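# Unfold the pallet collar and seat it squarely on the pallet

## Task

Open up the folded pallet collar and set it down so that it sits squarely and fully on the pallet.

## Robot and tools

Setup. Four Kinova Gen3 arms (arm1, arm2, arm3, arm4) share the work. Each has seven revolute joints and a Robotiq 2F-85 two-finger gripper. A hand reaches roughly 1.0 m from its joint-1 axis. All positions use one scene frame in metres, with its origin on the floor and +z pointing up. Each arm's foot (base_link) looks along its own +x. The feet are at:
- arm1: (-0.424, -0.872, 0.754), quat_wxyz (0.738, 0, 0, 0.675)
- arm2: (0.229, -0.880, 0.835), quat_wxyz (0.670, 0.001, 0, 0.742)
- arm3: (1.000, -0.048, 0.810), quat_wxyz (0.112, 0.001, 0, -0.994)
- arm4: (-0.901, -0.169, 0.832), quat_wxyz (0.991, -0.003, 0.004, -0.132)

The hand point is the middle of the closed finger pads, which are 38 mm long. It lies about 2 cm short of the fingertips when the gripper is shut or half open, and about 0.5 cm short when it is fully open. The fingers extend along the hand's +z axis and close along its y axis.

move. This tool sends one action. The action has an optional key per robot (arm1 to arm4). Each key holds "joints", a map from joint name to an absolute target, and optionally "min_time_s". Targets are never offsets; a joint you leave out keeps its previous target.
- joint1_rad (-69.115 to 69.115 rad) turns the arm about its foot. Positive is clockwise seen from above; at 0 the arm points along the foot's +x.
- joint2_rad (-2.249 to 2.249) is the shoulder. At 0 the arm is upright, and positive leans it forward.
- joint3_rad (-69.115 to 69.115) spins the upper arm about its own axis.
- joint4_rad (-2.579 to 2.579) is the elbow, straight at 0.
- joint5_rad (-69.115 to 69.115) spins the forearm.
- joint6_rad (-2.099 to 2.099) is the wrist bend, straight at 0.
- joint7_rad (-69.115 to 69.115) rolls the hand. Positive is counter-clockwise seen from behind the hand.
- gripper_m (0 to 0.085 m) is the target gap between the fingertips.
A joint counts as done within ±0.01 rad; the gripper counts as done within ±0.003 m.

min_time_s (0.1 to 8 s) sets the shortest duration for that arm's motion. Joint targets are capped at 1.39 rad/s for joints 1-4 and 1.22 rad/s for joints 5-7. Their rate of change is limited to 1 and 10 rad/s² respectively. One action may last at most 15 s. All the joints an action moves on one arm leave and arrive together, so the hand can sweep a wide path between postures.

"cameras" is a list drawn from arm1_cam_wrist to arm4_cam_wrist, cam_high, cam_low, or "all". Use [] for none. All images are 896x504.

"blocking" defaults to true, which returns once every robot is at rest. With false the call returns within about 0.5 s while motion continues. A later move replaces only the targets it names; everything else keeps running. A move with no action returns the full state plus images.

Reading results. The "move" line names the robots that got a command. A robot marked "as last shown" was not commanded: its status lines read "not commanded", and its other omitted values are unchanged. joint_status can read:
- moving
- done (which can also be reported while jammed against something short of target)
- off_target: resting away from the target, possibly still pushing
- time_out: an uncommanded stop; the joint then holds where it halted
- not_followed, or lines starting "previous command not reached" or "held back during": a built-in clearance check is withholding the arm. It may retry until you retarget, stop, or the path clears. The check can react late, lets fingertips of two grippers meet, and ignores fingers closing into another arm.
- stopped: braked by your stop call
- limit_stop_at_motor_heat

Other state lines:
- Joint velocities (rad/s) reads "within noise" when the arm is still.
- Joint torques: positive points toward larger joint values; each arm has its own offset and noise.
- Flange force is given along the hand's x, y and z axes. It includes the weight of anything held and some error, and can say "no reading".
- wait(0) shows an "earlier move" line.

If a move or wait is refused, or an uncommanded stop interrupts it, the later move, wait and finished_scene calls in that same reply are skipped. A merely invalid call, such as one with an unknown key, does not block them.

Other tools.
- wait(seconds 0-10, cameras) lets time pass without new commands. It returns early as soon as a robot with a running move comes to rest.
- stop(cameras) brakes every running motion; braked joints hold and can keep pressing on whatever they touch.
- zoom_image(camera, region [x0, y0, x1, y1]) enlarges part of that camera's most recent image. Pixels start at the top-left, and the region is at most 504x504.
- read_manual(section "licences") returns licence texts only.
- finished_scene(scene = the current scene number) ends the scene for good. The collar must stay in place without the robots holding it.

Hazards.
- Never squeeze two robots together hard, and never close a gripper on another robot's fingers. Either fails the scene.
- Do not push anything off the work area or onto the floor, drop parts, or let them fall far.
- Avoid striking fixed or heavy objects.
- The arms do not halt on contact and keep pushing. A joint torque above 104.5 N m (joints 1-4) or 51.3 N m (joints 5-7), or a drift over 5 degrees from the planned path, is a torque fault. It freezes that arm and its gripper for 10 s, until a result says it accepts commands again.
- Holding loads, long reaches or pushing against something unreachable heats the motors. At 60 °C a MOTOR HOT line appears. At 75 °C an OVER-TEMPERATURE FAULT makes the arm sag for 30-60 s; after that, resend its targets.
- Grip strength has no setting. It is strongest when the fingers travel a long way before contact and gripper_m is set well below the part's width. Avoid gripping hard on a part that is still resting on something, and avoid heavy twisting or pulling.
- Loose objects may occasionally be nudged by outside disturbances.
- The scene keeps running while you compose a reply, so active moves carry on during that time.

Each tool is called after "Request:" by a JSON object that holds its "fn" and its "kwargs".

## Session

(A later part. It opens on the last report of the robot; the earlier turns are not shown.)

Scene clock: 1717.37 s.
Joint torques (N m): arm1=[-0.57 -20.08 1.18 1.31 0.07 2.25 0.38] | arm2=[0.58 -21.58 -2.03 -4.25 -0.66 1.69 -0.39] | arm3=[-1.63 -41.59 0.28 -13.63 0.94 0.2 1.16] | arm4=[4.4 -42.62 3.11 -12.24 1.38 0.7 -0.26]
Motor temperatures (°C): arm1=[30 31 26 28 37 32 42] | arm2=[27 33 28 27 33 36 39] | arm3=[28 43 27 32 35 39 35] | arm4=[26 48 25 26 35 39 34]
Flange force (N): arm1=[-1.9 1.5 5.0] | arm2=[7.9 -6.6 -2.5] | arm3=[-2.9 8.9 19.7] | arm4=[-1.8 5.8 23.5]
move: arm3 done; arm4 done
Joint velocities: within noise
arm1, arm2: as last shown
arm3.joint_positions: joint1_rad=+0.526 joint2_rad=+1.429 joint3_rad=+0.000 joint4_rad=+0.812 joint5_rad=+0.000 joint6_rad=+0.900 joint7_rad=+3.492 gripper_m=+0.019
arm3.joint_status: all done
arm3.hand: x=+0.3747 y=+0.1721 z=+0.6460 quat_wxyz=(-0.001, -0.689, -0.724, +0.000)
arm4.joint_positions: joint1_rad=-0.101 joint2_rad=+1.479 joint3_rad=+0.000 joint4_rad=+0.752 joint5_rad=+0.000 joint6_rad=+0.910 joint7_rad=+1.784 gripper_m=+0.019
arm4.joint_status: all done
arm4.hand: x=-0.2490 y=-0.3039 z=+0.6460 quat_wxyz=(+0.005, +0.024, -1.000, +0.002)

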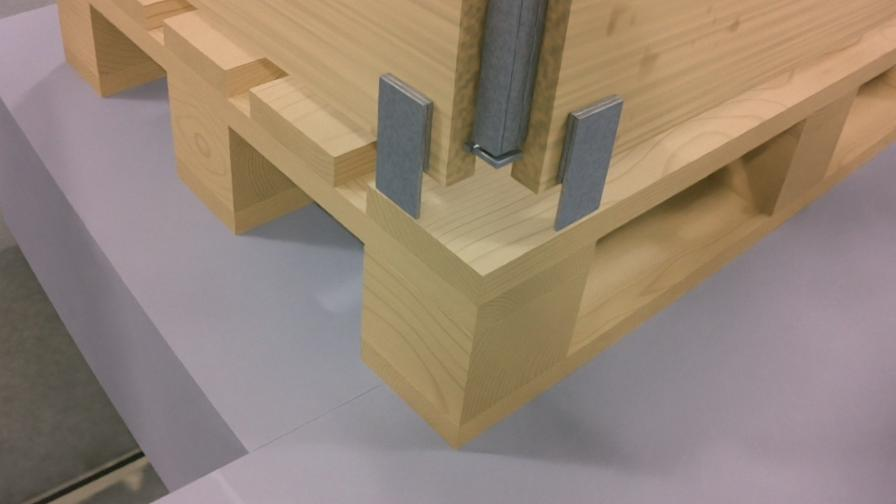

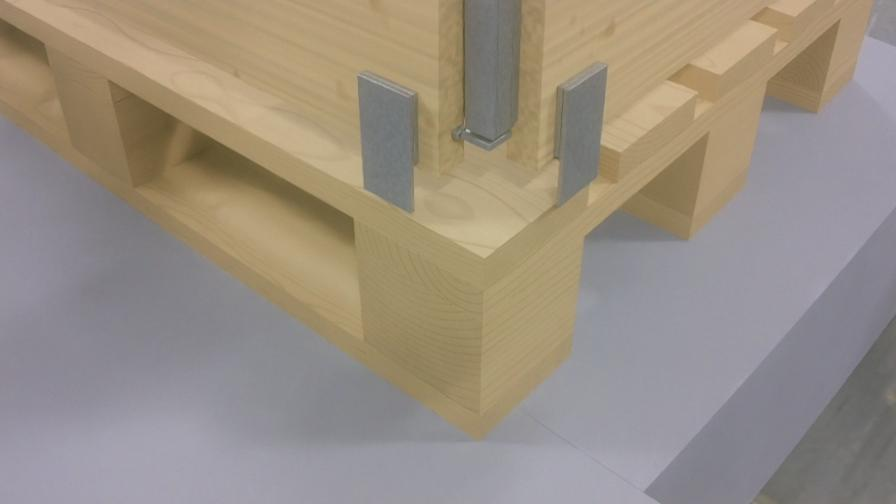

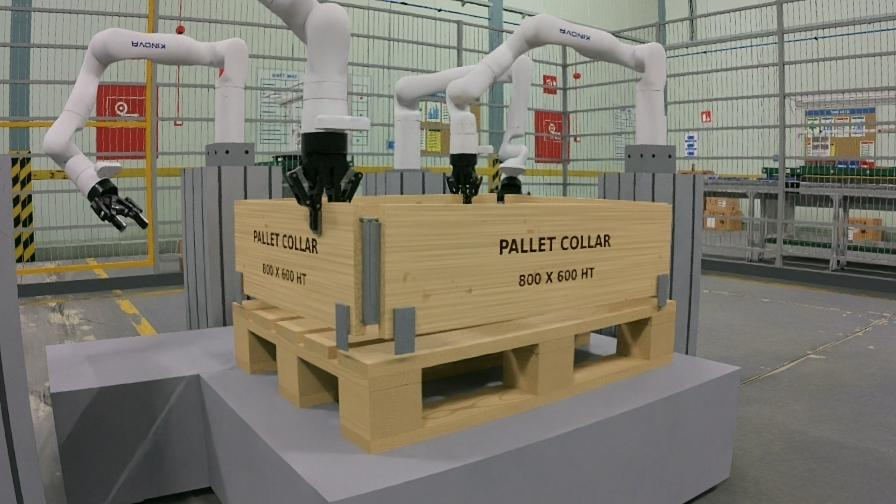

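Request:
{"fn": "move", "kwargs": {"arm3": {"joints": {"joint1_rad": 0.5234, "joint2_rad": 1.4435, "joint4_rad": 0.7897, "joint6_rad": 0.9084, "joint7_rad": 3.4894}, "min_time_s": 1.0}, "arm4": {"joints": {"joint1_rad": -0.0987, "joint2_rad": 1.4805, "joint4_rad": 0.7654, "joint6_rad": 0.8957, "joint7_rad": 1.7858}, "min_time_s": 1.0}, "cameras": ["arm1_cam_wrist", "arm2_cam_wrist", "cam_low"]}}

Request:
{"fn": "zoom_image", "kwargs": {"camera": "arm1_cam_wrist", "region": [360, 130, 640, 300]}}

Request:
{"fn": "zoom_image", "kwargs": {"camera": "arm2_cam_wrist", "region": [340, 110, 620, 280]}}

Request:
{"fn": "zoom_image", "kwargs": {"camera": "cam_low", "region": [580, 240, 720, 340]}}

Request:
{"fn": "zoom_image", "kwargs": {"camera": "cam_low", "region": [200, 200, 460, 400]}}

Scene clock: 1831.90 s.
Joint torques (N m): arm1=[-0.59 -20.13 1.2 1.31 0.09 2.26 0.39] | arm2=[0.61 -21.63 -2.06 -4.17 -0.79 1.72 -0.38] | arm3=[-0.1 -44.02 2.56 -14.35 2.2 -0.64 1.15] | arm4=[4.04 -45.65 0.25 -11.63 -0.91 2.85 -0.37]
Motor temperatures (°C): arm1=[30 31 26 28 37 32 42] | arm2=[27 33 28 27 33 36 39] | arm3=[28 44 27 33 35 39 35] | arm4=[26 60 25 25 35 39 34]
Flange force (N): arm1=[-2.0 1.5 5.0] | arm2=[7.6 -6.1 -2.5] | arm3=[-3.2 3.5 22.9] | arm4=[-3.5 4.6 32.0]
move: arm3 done; arm4 done
MOTOR HOT: the motor of arm4's joint2_rad reports 60 °C; the controller stops that arm at 75 °C. To cool a motor, set the load down, stop pushing, or move to a pose that needs little force.
Joint velocities: within noise
arm1, arm2: as last shown
arm3.joint_positions: joint1_rad=+0.523 joint2_rad=+1.444 joint3_rad=+0.000 joint4_rad=+0.790 joint5_rad=+0.000 joint6_rad=+0.908 joint7_rad=+3.489 gripper_m=+0.019
arm3.joint_status: all done
arm3.hand: x=+0.3719 y=+0.1711 z=+0.6419 quat_wxyz=(-0.001, -0.689, -0.725, +0.000)
arm4.joint_positions: joint1_rad=-0.099 joint2_rad=+1.481 joint3_rad=+0.000 joint4_rad=+0.765 joint5_rad=+0.000 joint6_rad=+0.896 joint7_rad=+1.786 gripper_m=+0.019
arm4.joint_status: all done
arm4.hand: x=-0.2520 y=-0.3049 z=+0.6420 quat_wxyz=(+0.005, +0.024, -1.000, +0.002)

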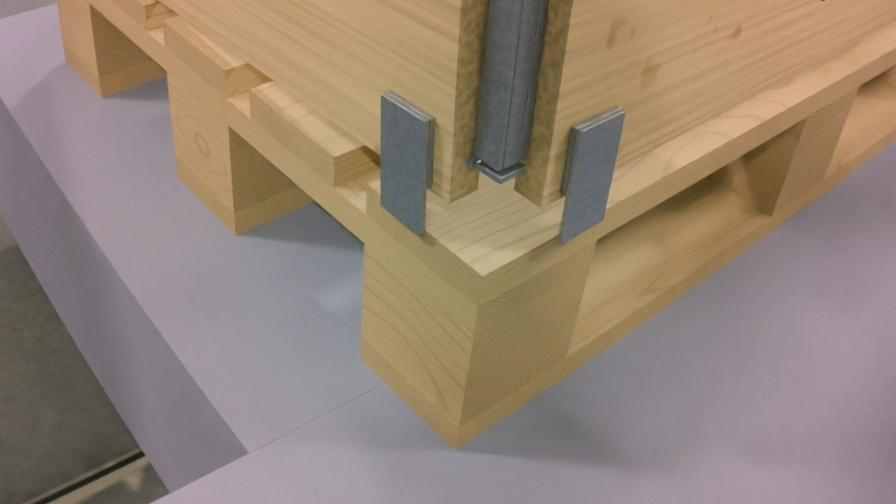

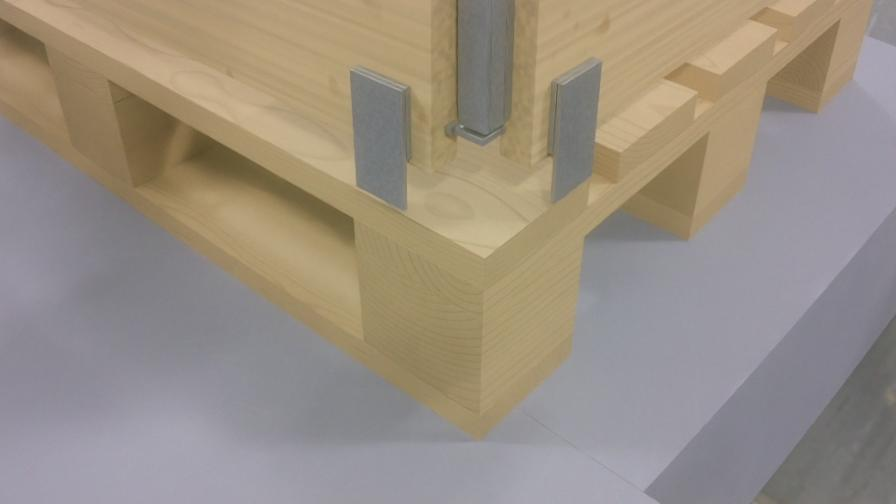

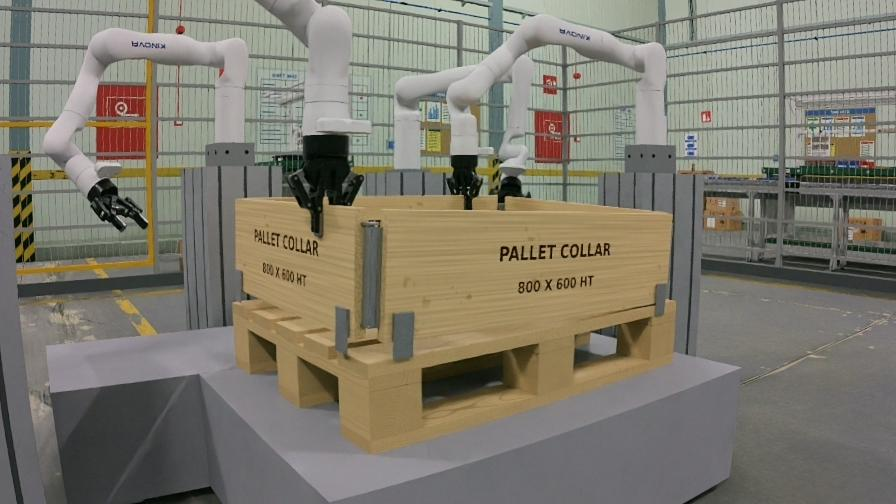

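Scaled by 1.800 from the camera's image (finer frame: 1280x720).

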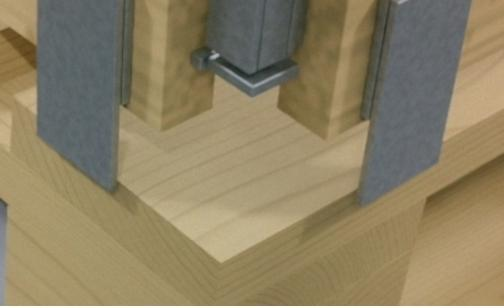

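Scaled by 1.800 from the camera's image (finer frame: 1280x720).

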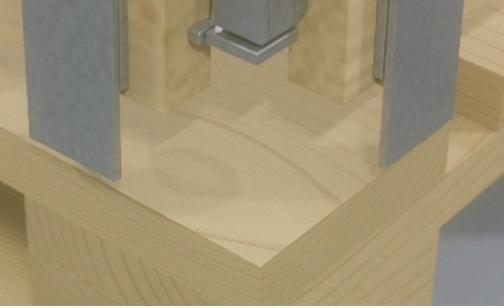

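Scaled by 3.600 from the camera's image (finer frame: 1280x720).

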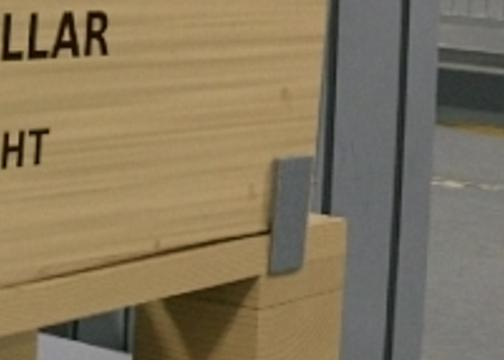

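Scaled by 1.938 from the camera's image (finer frame: 1280x720).

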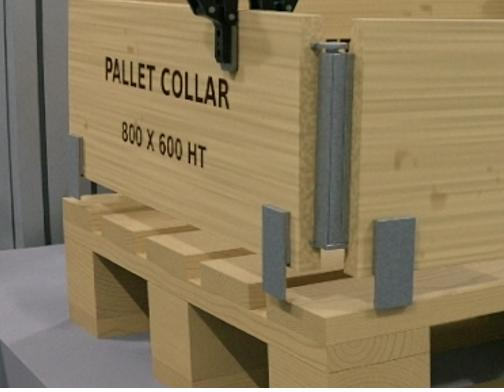

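Request:
{"fn": "move", "kwargs": {"arm3": {"joints": {"joint2_rad": 1.4770, "joint4_rad": 0.7642, "joint6_rad": 0.9004}, "min_time_s": 2}, "arm4": {"joints": {"joint2_rad": 1.5154, "joint4_rad": 0.7358, "joint6_rad": 0.8903}, "min_time_s": 2}, "cameras": ["cam_low", "arm1_cam_wrist", "arm2_cam_wrist"]}}

Request:
{"fn": "zoom_image", "kwargs": {"camera": "cam_low", "region": [210, 180, 460, 400]}}

Request:
{"fn": "zoom_image", "kwargs": {"camera": "cam_low", "region": [500, 240, 720, 380]}}

Request:
{"fn": "zoom_image", "kwargs": {"camera": "arm1_cam_wrist", "region": [360, 130, 640, 300]}}

Request:
{"fn": "zoom_image", "kwargs": {"camera": "arm2_cam_wrist", "region": [340, 110, 620, 280]}}

Scene clock: 1901.07 s.
Joint torques (N m): arm1=[-0.53 -20.17 1.17 1.25 0.05 2.23 0.41] | arm2=[0.58 -21.54 -2 -4.13 -0.79 1.69 -0.39] | arm3=[-2.06 -40.57 -0.15 -12.73 0.6 0.79 0.97] | arm4=[-1.62 -40.94 -1.78 -10.9 -0.94 1.28 -0.37]
Motor temperatures (°C): arm1=[30 31 26 28 37 32 42] | arm2=[27 33 28 27 33 36 39] | arm3=[28 44 27 33 35 39 35] | arm4=[26 58 25 25 35 39 34]
Flange force (N): arm1=[-2.0 1.8 5.1] | arm2=[7.6 -6.0 -2.6] | arm3=[-2.0 9.1 18.6] | arm4=[-1.3 -3.6 22.4]
move: arm3 done; arm4 done
MOTOR HOT: still on. The motor of arm4's joint2_rad reports 58 °C.
Joint velocities: within noise
arm1, arm2: as last shown
arm3.joint_positions: joint1_rad=+0.523 joint2_rad=+1.477 joint3_rad=+0.000 joint4_rad=+0.764 joint5_rad=+0.000 joint6_rad=+0.900 joint7_rad=+3.489 gripper_m=+0.019
arm3.joint_status: all done
arm3.hand: x=+0.3718 y=+0.1711 z=+0.6260 quat_wxyz=(-0.001, -0.689, -0.724, +0.000)
arm4.joint_positions: joint1_rad=-0.099 joint2_rad=+1.515 joint3_rad=+0.000 joint4_rad=+0.736 joint5_rad=+0.000 joint6_rad=+0.890 joint7_rad=+1.786 gripper_m=+0.019
arm4.joint_status: all done
arm4.hand: x=-0.2521 y=-0.3049 z=+0.6261 quat_wxyz=(+0.005, +0.024, -1.000, +0.002)
pictures: arm1_cam_wrist, arm2_cam_wrist, cam_low

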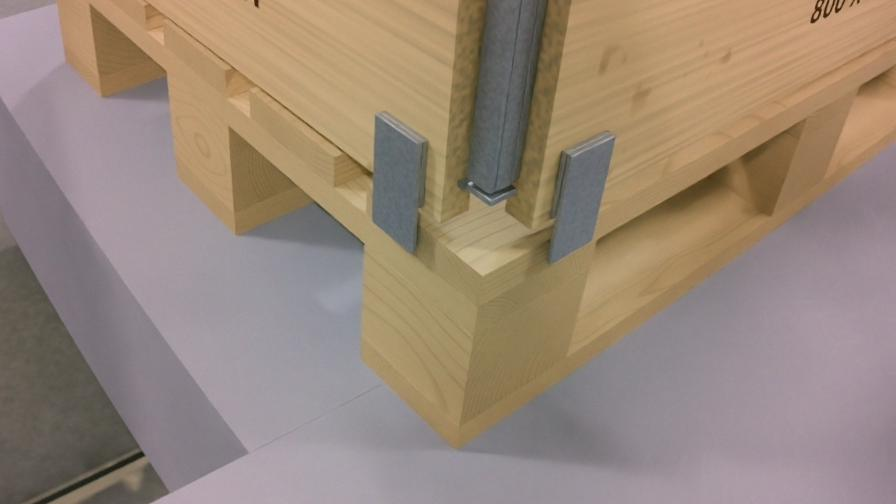

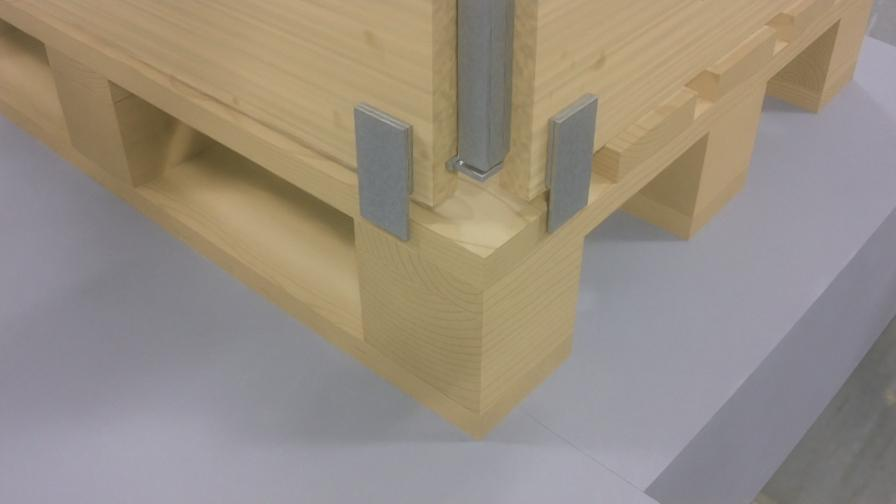

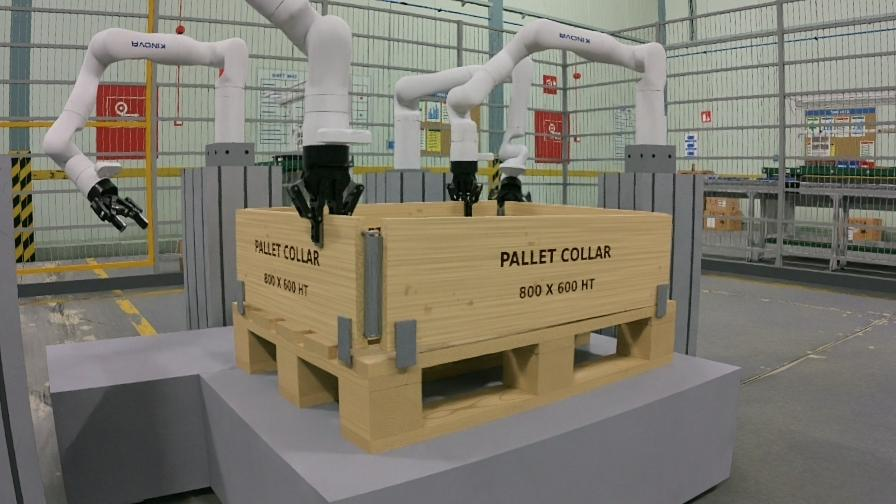

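Scaled by 2.016 from the camera's image (finer frame: 1280x720).

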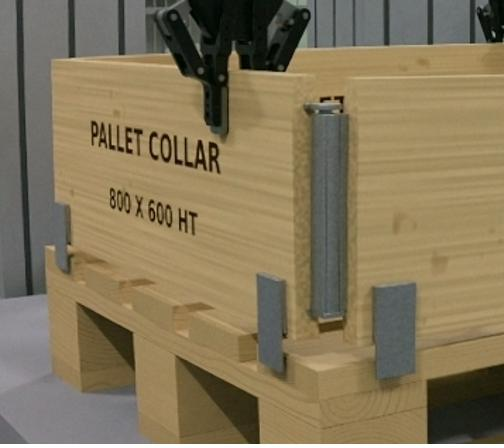

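Scaled by 2.291 from the camera's image (finer frame: 1280x720).

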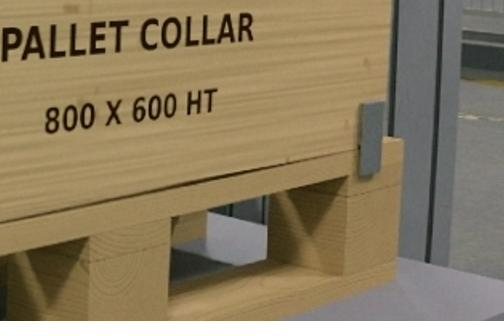

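Scaled by 1.800 from the camera's image (finer frame: 1280x720).

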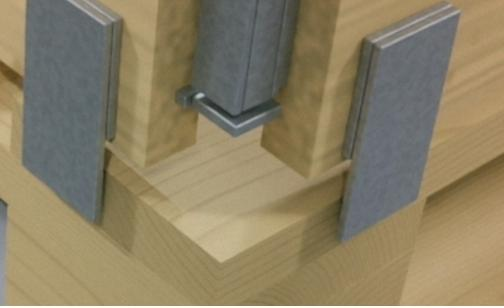

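Scaled by 1.800 from the camera's image (finer frame: 1280x720).

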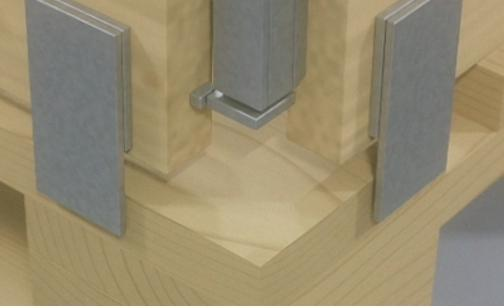

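Request:
{"fn": "move", "kwargs": {"arm3": {"joints": {"joint2_rad": 1.4942, "joint4_rad": 0.7501, "joint6_rad": 0.8973}, "min_time_s": 1.5}, "arm4": {"joints": {"joint2_rad": 1.5334, "joint4_rad": 0.7196, "joint6_rad": 0.8886}, "min_time_s": 1.5}}}

Request:
{"fn": "move", "kwargs": {"arm3": {"joints": {"joint2_rad": 1.5052, "joint4_rad": 0.7408, "joint6_rad": 0.8956}, "min_time_s": 1.5}, "arm4": {"joints": {"joint2_rad": 1.5449, "joint4_rad": 0.7089, "joint6_rad": 0.8878}, "min_time_s": 1.5}, "cameras": ["cam_low", "arm1_cam_wrist", "arm2_cam_wrist"]}}

Request:
{"fn": "zoom_image", "kwargs": {"camera": "arm1_cam_wrist", "region": [360, 130, 640, 300]}}

Request:
{"fn": "zoom_image", "kwargs": {"camera": "arm2_cam_wrist", "region": [340, 110, 620, 280]}}

Request:
{"fn": "zoom_image", "kwargs": {"camera": "cam_low", "region": [210, 180, 460, 400]}}

Scene clock: 1932.23 s.
Joint torques (N m): arm1=[-0.56 -20.07 1.12 1.3 0.09 2.27 0.4] | arm2=[0.63 -21.54 -2 -4.15 -0.75 1.73 -0.35] | arm3=[-1.98 -40.3 -0.34 -12.25 0.46 1.14 1.02] | arm4=[-1.04 -40.02 -0.63 -10.94 -0.24 0.69 -0.42]
Motor temperatures (°C): arm1=[30 31 26 28 37 32 42] | arm2=[27 33 28 27 33 36 39] | arm3=[28 44 27 33 35 39 35] | arm4=[26 56 25 26 35 39 34]
Flange force (N): arm1=[-1.8 1.6 5.0] | arm2=[7.7 -6.0 -2.5] | arm3=[-1.9 8.3 18.8] | arm4=[-1.3 -2.7 20.1]
move: arm3 done; arm4 done
MOTOR HOT: cleared for the motors of arm4.
Joint velocities: within noise
arm1, arm2: as last shown
arm3.joint_positions: joint1_rad=+0.523 joint2_rad=+1.494 joint3_rad=+0.000 joint4_rad=+0.750 joint5_rad=+0.000 joint6_rad=+0.897 joint7_rad=+3.489 gripper_m=+0.019
arm3.joint_status: all done
arm3.hand: x=+0.3719 y=+0.1711 z=+0.6180 quat_wxyz=(-0.001, -0.689, -0.725, +0.000)
arm4.joint_positions: joint1_rad=-0.099 joint2_rad=+1.533 joint3_rad=+0.000 joint4_rad=+0.720 joint5_rad=+0.000 joint6_rad=+0.889 joint7_rad=+1.786 gripper_m=+0.019
arm4.joint_status: all done
arm4.hand: x=-0.2522 y=-0.3050 z=+0.6181 quat_wxyz=(+0.005, +0.024, -1.000, +0.002)
pictures: none

Scene clock: 1934.03 s.
Joint torques (N m): arm1=[-0.55 -20.1 1.18 1.35 0.05 2.24 0.38] | arm2=[0.58 -21.53 -1.99 -4.12 -0.75 1.72 -0.35] | arm3=[-2.95 -37.03 -0.49 -11.67 0.5 0.39 0.89] | arm4=[-1.12 -38.41 -1.11 -11.13 -0.59 0.2 -0.42]
Motor temperatures (°C): arm1=[30 31 26 28 37 32 42] | arm2=[27 33 28 27 33 36 39] | arm3=[28 44 27 33 35 39 35] | arm4=[26 56 25 26 35 39 34]
Flange force (N): arm1=[-2.0 1.4 5.0] | arm2=[7.6 -6.0 -2.5] | arm3=[-0.8 10.1 12.3] | arm4=[2.3 -2.0 16.0]
move: arm3 done; arm4 done
Joint velocities: within noise
arm1, arm2: as last shown
arm3.joint_positions: joint1_rad=+0.523 joint2_rad=+1.505 joint3_rad=+0.000 joint4_rad=+0.741 joint5_rad=+0.000 joint6_rad=+0.896 joint7_rad=+3.489 gripper_m=+0.019
arm3.joint_status: all done
arm3.hand: x=+0.3719 y=+0.1711 z=+0.6130 quat_wxyz=(-0.001, -0.689, -0.725, +0.000)
arm4.joint_positions: joint1_rad=-0.099 joint2_rad=+1.545 joint3_rad=+0.000 joint4_rad=+0.709 joint5_rad=+0.000 joint6_rad=+0.888 joint7_rad=+1.786 gripper_m=+0.019
arm4.joint_status: all done
arm4.hand: x=-0.2523 y=-0.3050 z=+0.6130 quat_wxyz=(+0.005, +0.024, -1.000, +0.002)
pictures: arm1_cam_wrist, arm2_cam_wrist, cam_low

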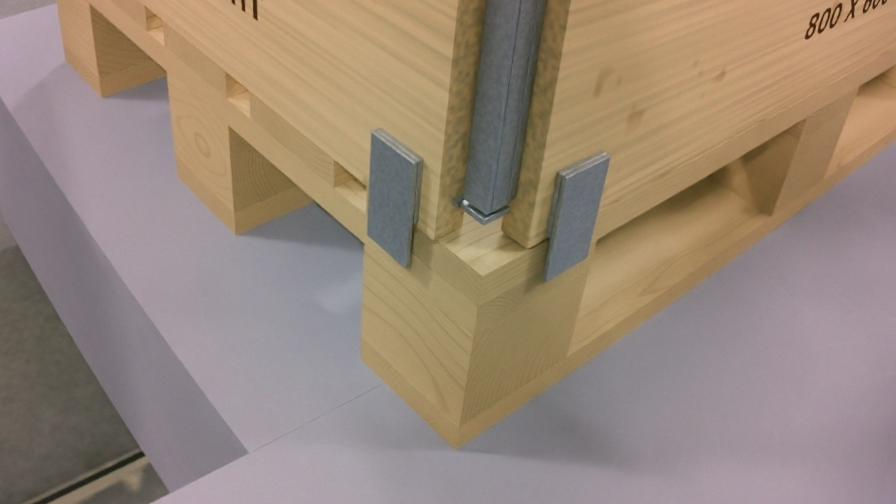

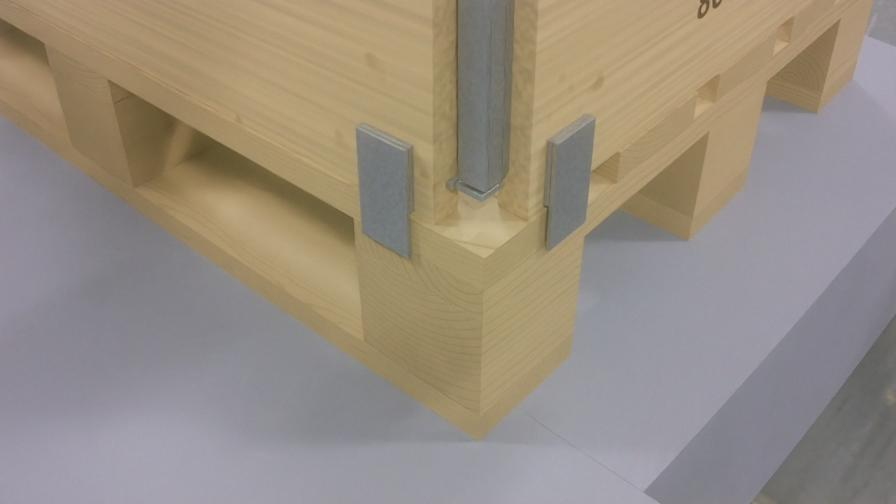

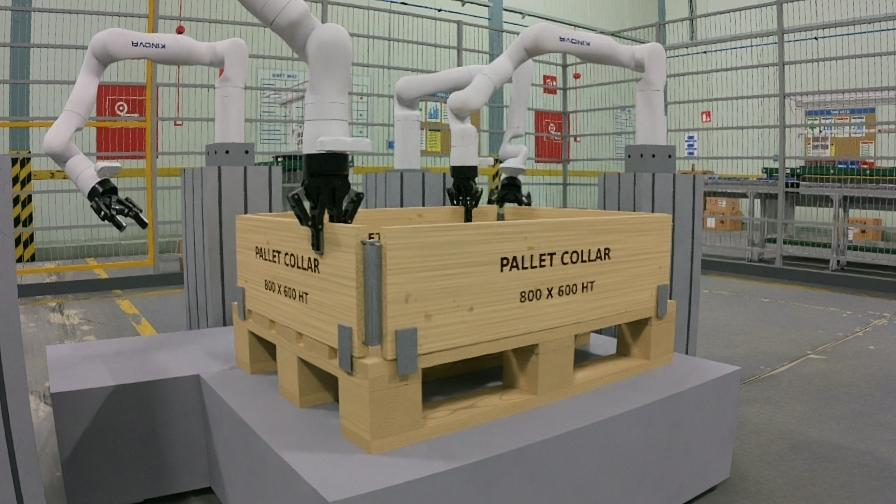

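Scaled by 1.800 from the camera's image (finer frame: 1280x720).

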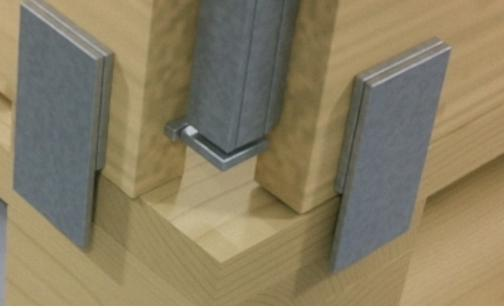

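Scaled by 1.800 from the camera's image (finer frame: 1280x720).

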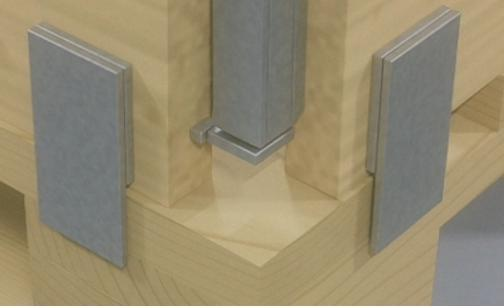

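Scaled by 2.016 from the camera's image (finer frame: 1280x720).

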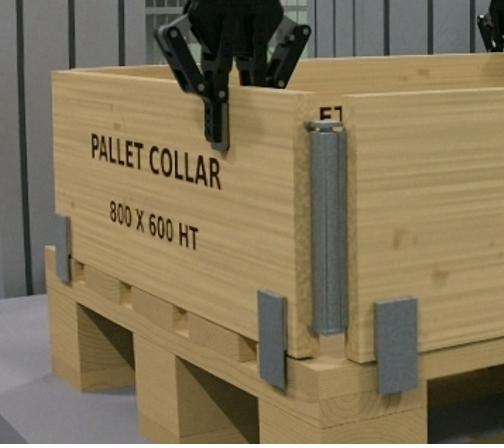

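Request:
{"fn": "move", "kwargs": {"arm3": {"joints": {"joint2_rad": 1.5096, "joint4_rad": 0.7371, "joint6_rad": 0.8950}, "min_time_s": 1}, "arm4": {"joints": {"joint2_rad": 1.5495, "joint4_rad": 0.7046, "joint6_rad": 0.8875}, "min_time_s": 1}, "cameras": ["cam_low", "arm1_cam_wrist", "arm2_cam_wrist"]}}

Request:
{"fn": "zoom_image", "kwargs": {"camera": "cam_low", "region": [210, 180, 460, 400]}}

Scene clock: 1951.17 s.
Joint torques (N m): arm1=[-0.61 -20.06 1.17 1.29 0.07 2.23 0.37] | arm2=[0.55 -21.59 -1.97 -4.07 -0.73 1.7 -0.34] | arm3=[-3.87 -29.65 -1.2 -11.3 0.31 -2.19 0.81] | arm4=[0.67 -33.72 -0.14 -10.3 -0.11 -0.52 -0.36]
Motor temperatures (°C): arm1=[30 31 26 28 37 32 42] | arm2=[27 33 28 27 33 36 39] | arm3=[28 44 27 33 35 39 35] | arm4=[26 55 25 26 35 39 34]
Flange force (N): arm1=[-1.8 1.5 4.9] | arm2=[7.3 -5.6 -2.5] | arm3=[-1.5 15.7 -4.1] | arm4=[5.0 1.6 6.9]
move: arm3 done; arm4 done
Joint velocities: within noise
arm1, arm2: as last shown
arm3.joint_positions: joint1_rad=+0.523 joint2_rad=+1.510 joint3_rad=+0.000 joint4_rad=+0.737 joint5_rad=+0.000 joint6_rad=+0.895 joint7_rad=+3.489 gripper_m=+0.019
arm3.joint_status: all done
arm3.hand: x=+0.3719 y=+0.1711 z=+0.6110 quat_wxyz=(-0.001, -0.689, -0.725, +0.000)
arm4.joint_positions: joint1_rad=-0.099 joint2_rad=+1.550 joint3_rad=+0.000 joint4_rad=+0.705 joint5_rad=+0.000 joint6_rad=+0.888 joint7_rad=+1.786 gripper_m=+0.019
arm4.joint_status: all done
arm4.hand: x=-0.2523 y=-0.3050 z=+0.6110 quat_wxyz=(+0.005, +0.024, -1.000, +0.002)
pictures: arm1_cam_wrist, arm2_cam_wrist, cam_low

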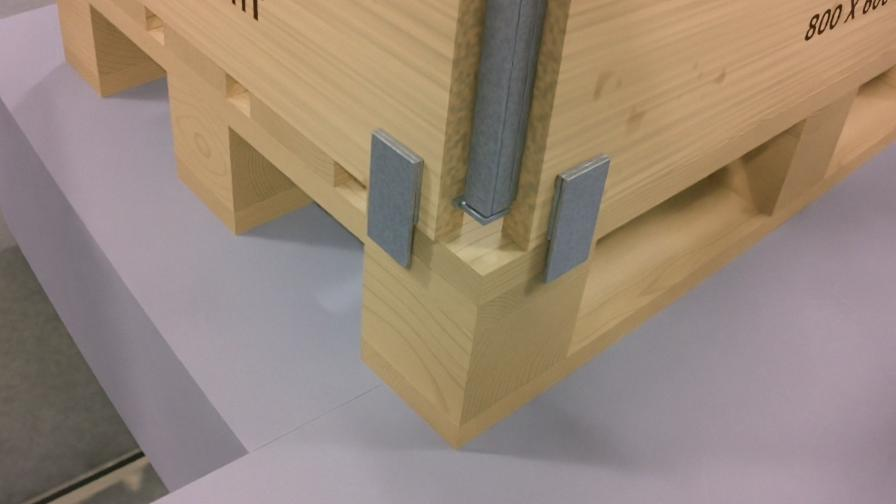

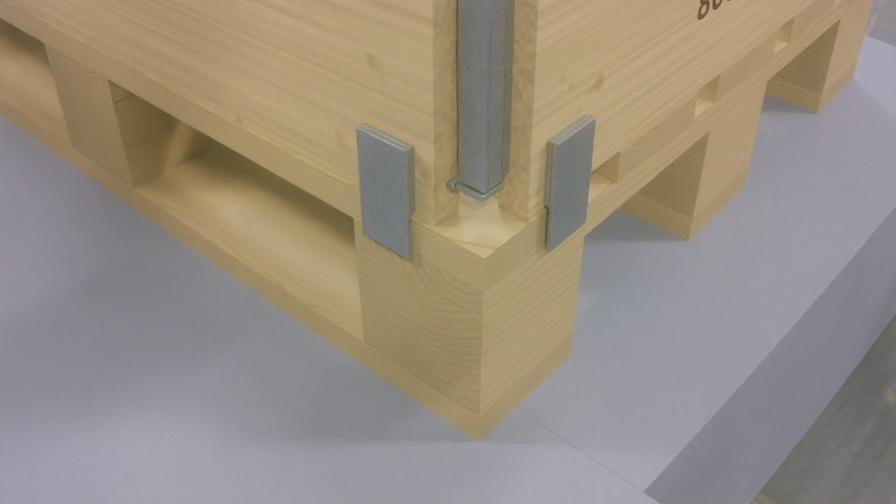

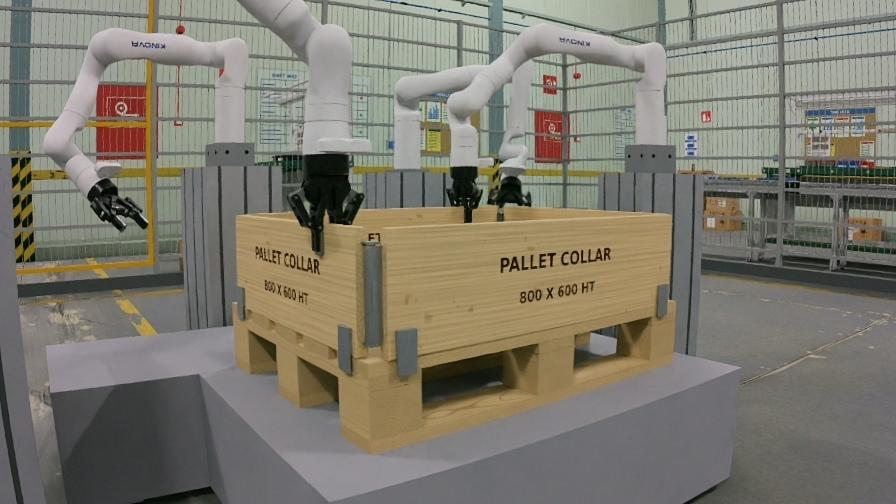

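Scaled by 2.016 from the camera's image (finer frame: 1280x720).

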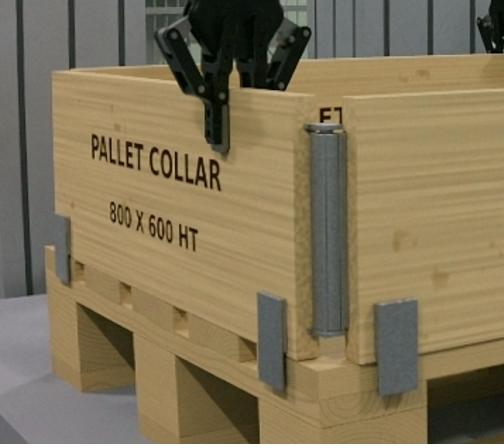

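Request:
{"fn": "move", "kwargs": {"arm4": {"joints": {"joint2_rad": 1.5511, "joint4_rad": 0.7031, "joint6_rad": 0.8874}, "min_time_s": 0.8}}}

Request:
{"fn": "move", "kwargs": {"arm3": {"joints": {"gripper_m": 0.05}}, "arm4": {"joints": {"gripper_m": 0.05}}, "cameras": ["cam_low", "arm1_cam_wrist", "arm2_cam_wrist"]}}

Request:
{"fn": "zoom_image", "kwargs": {"camera": "cam_low", "region": [210, 180, 460, 400]}}

Request:
{"fn": "zoom_image", "kwargs": {"camera": "cam_low", "region": [500, 240, 720, 380]}}

Request:
{"fn": "zoom_image", "kwargs": {"camera": "arm1_cam_wrist", "region": [360, 130, 640, 300]}}

Request:
{"fn": "zoom_image", "kwargs": {"camera": "arm2_cam_wrist", "region": [340, 110, 620, 280]}}

Scene clock: 1966.57 s.
Joint torques (N m): arm1=[-0.56 -20.11 1.13 1.28 0.1 2.26 0.39] | arm2=[0.57 -21.53 -2.08 -4.04 -0.72 1.7 -0.37] | arm3=[-4.04 -29.48 -1.23 -11.54 0.38 -2.41 0.84] | arm4=[0.04 -26.38 -0.4 -10.03 -0.09 -2.79 -0.38]
Motor temperatures (°C): arm1=[30 31 26 28 37 32 42] | arm2=[27 33 28 27 33 36 39] | arm3=[28 43 27 33 35 39 35] | arm4=[26 54 25 26 35 39 34]
Flange force (N): arm1=[-1.9 1.6 5.0] | arm2=[7.3 -5.6 -2.6] | arm3=[-1.7 16.9 -5.0] | arm4=[12.7 2.6 -9.8]
move: arm4 done
Joint velocities: within noise
arm1.joint_positions: joint1_rad=-1.188 joint2_rad=+1.362 joint3_rad=+0.000 joint4_rad=+1.867 joint5_rad=+1.330 joint6_rad=+0.843 joint7_rad=+1.571 gripper_m=+0.085
arm1.joint_status: not commanded
arm1.hand: x=-0.5873 y=-0.5072 z=+0.6110 quat_wxyz=(-0.139, +0.818, +0.393, +0.396)
arm2.joint_positions: joint1_rad=+1.257 joint2_rad=+1.637 joint3_rad=+0.000 joint4_rad=+1.029 joint5_rad=-0.920 joint6_rad=+1.105 joint7_rad=+1.074 gripper_m=+0.085
arm2.joint_status: not commanded
arm2.hand: x=+0.5863 y=-0.5066 z=+0.6113 quat_wxyz=(+0.389, -0.346, -0.838, -0.162)
arm3: as last shown
arm4.joint_positions: joint1_rad=-0.099 joint2_rad=+1.551 joint3_rad=+0.000 joint4_rad=+0.703 joint5_rad=+0.000 joint6_rad=+0.887 joint7_rad=+1.786 gripper_m=+0.019
arm4.joint_status: all done
arm4.hand: x=-0.2523 y=-0.3050 z=+0.6103 quat_wxyz=(+0.005, +0.024, -1.000, +0.002)
pictures: none

Scene clock: 1967.47 s.
Joint torques (N m): arm1=[-0.51 -20.11 1.13 1.29 0.07 2.25 0.36] | arm2=[0.56 -21.53 -1.94 -4.12 -0.75 1.73 -0.28] | arm3=[-0.71 -26.71 0.49 -7.73 0.49 0.06 -0.04] | arm4=[0.41 -27.06 -0.5 -6.78 -0.16 0.37 -0.04]
Motor temperatures (°C): arm1=[30 31 26 28 37 32 42] | arm2=[27 33 28 27 33 36 39] | arm3=[28 43 27 33 35 39 35] | arm4=[26 54 25 26 35 39 34]
Flange force (N): arm1=[-1.9 1.5 5.0] | arm2=[7.6 -5.8 -2.5] | arm3=[-1.7 7.1 -3.1] | arm4=[1.2 0.7 -0.7]
move: arm3 done; arm4 done
Joint velocities: within noise
arm1, arm2: as last shown
arm3.joint_positions: joint1_rad=+0.523 joint2_rad=+1.510 joint3_rad=+0.000 joint4_rad=+0.737 joint5_rad=+0.000 joint6_rad=+0.895 joint7_rad=+3.489 gripper_m=+0.050
arm3.joint_status: all done
arm3.hand: x=+0.3720 y=+0.1710 z=+0.6109 quat_wxyz=(-0.001, -0.689, -0.725, +0.000)
arm4.joint_positions: joint1_rad=-0.099 joint2_rad=+1.551 joint3_rad=+0.000 joint4_rad=+0.703 joint5_rad=+0.000 joint6_rad=+0.887 joint7_rad=+1.786 gripper_m=+0.050
arm4.joint_status: all done
arm4.hand: x=-0.2524 y=-0.3050 z=+0.6102 quat_wxyz=(+0.005, +0.024, -1.000, +0.002)
pictures: arm1_cam_wrist, arm2_cam_wrist, cam_low

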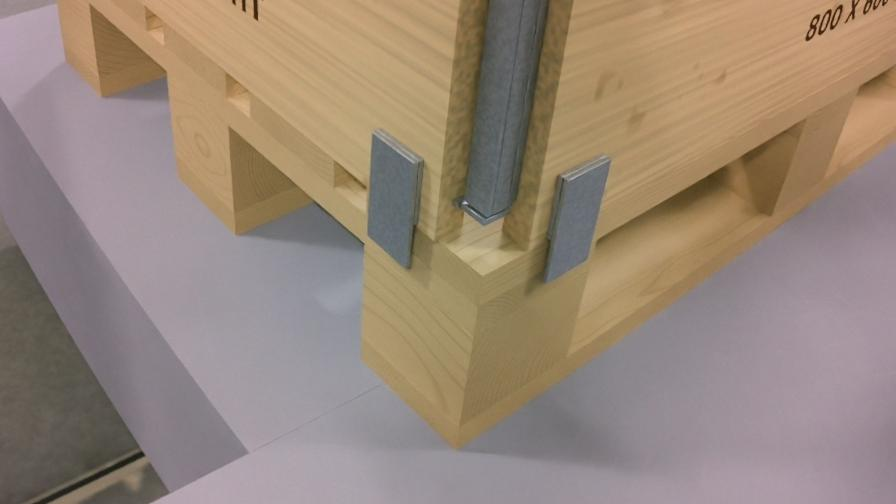

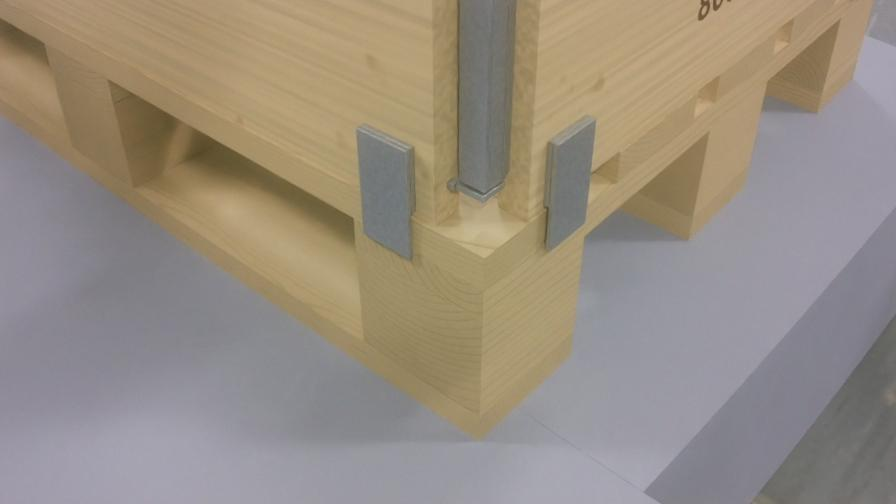

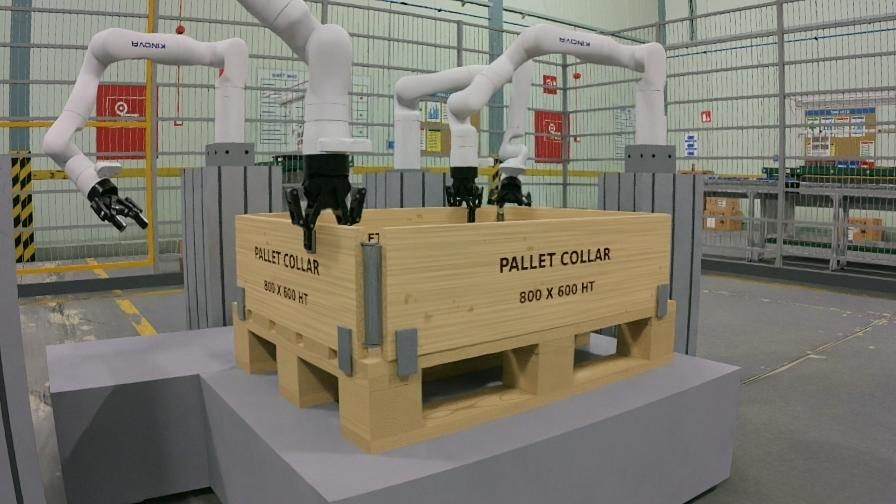

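Scaled by 2.016 from the camera's image (finer frame: 1280x720).

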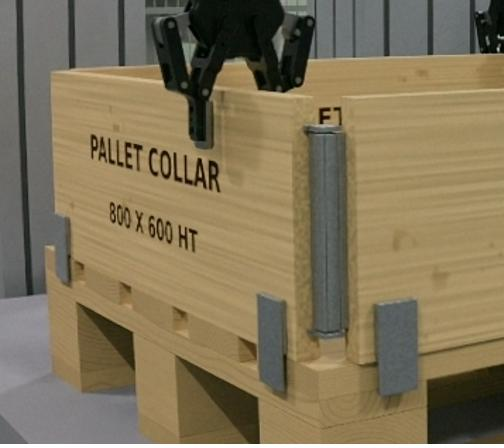

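Scaled by 2.291 from the camera's image (finer frame: 1280x720).

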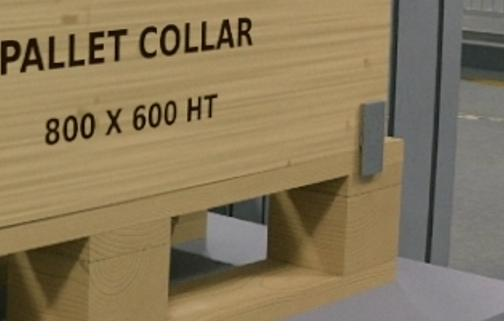

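Scaled by 1.800 from the camera's image (finer frame: 1280x720).

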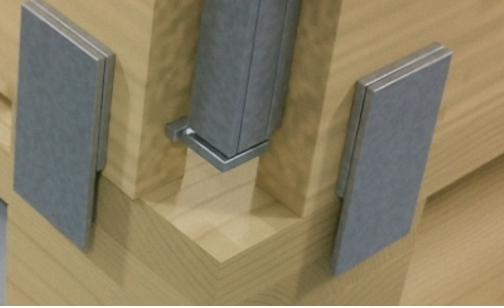

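Scaled by 1.800 from the camera's image (finer frame: 1280x720).

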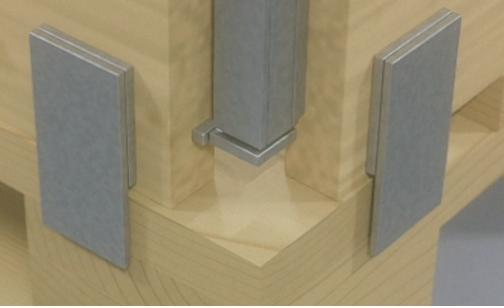

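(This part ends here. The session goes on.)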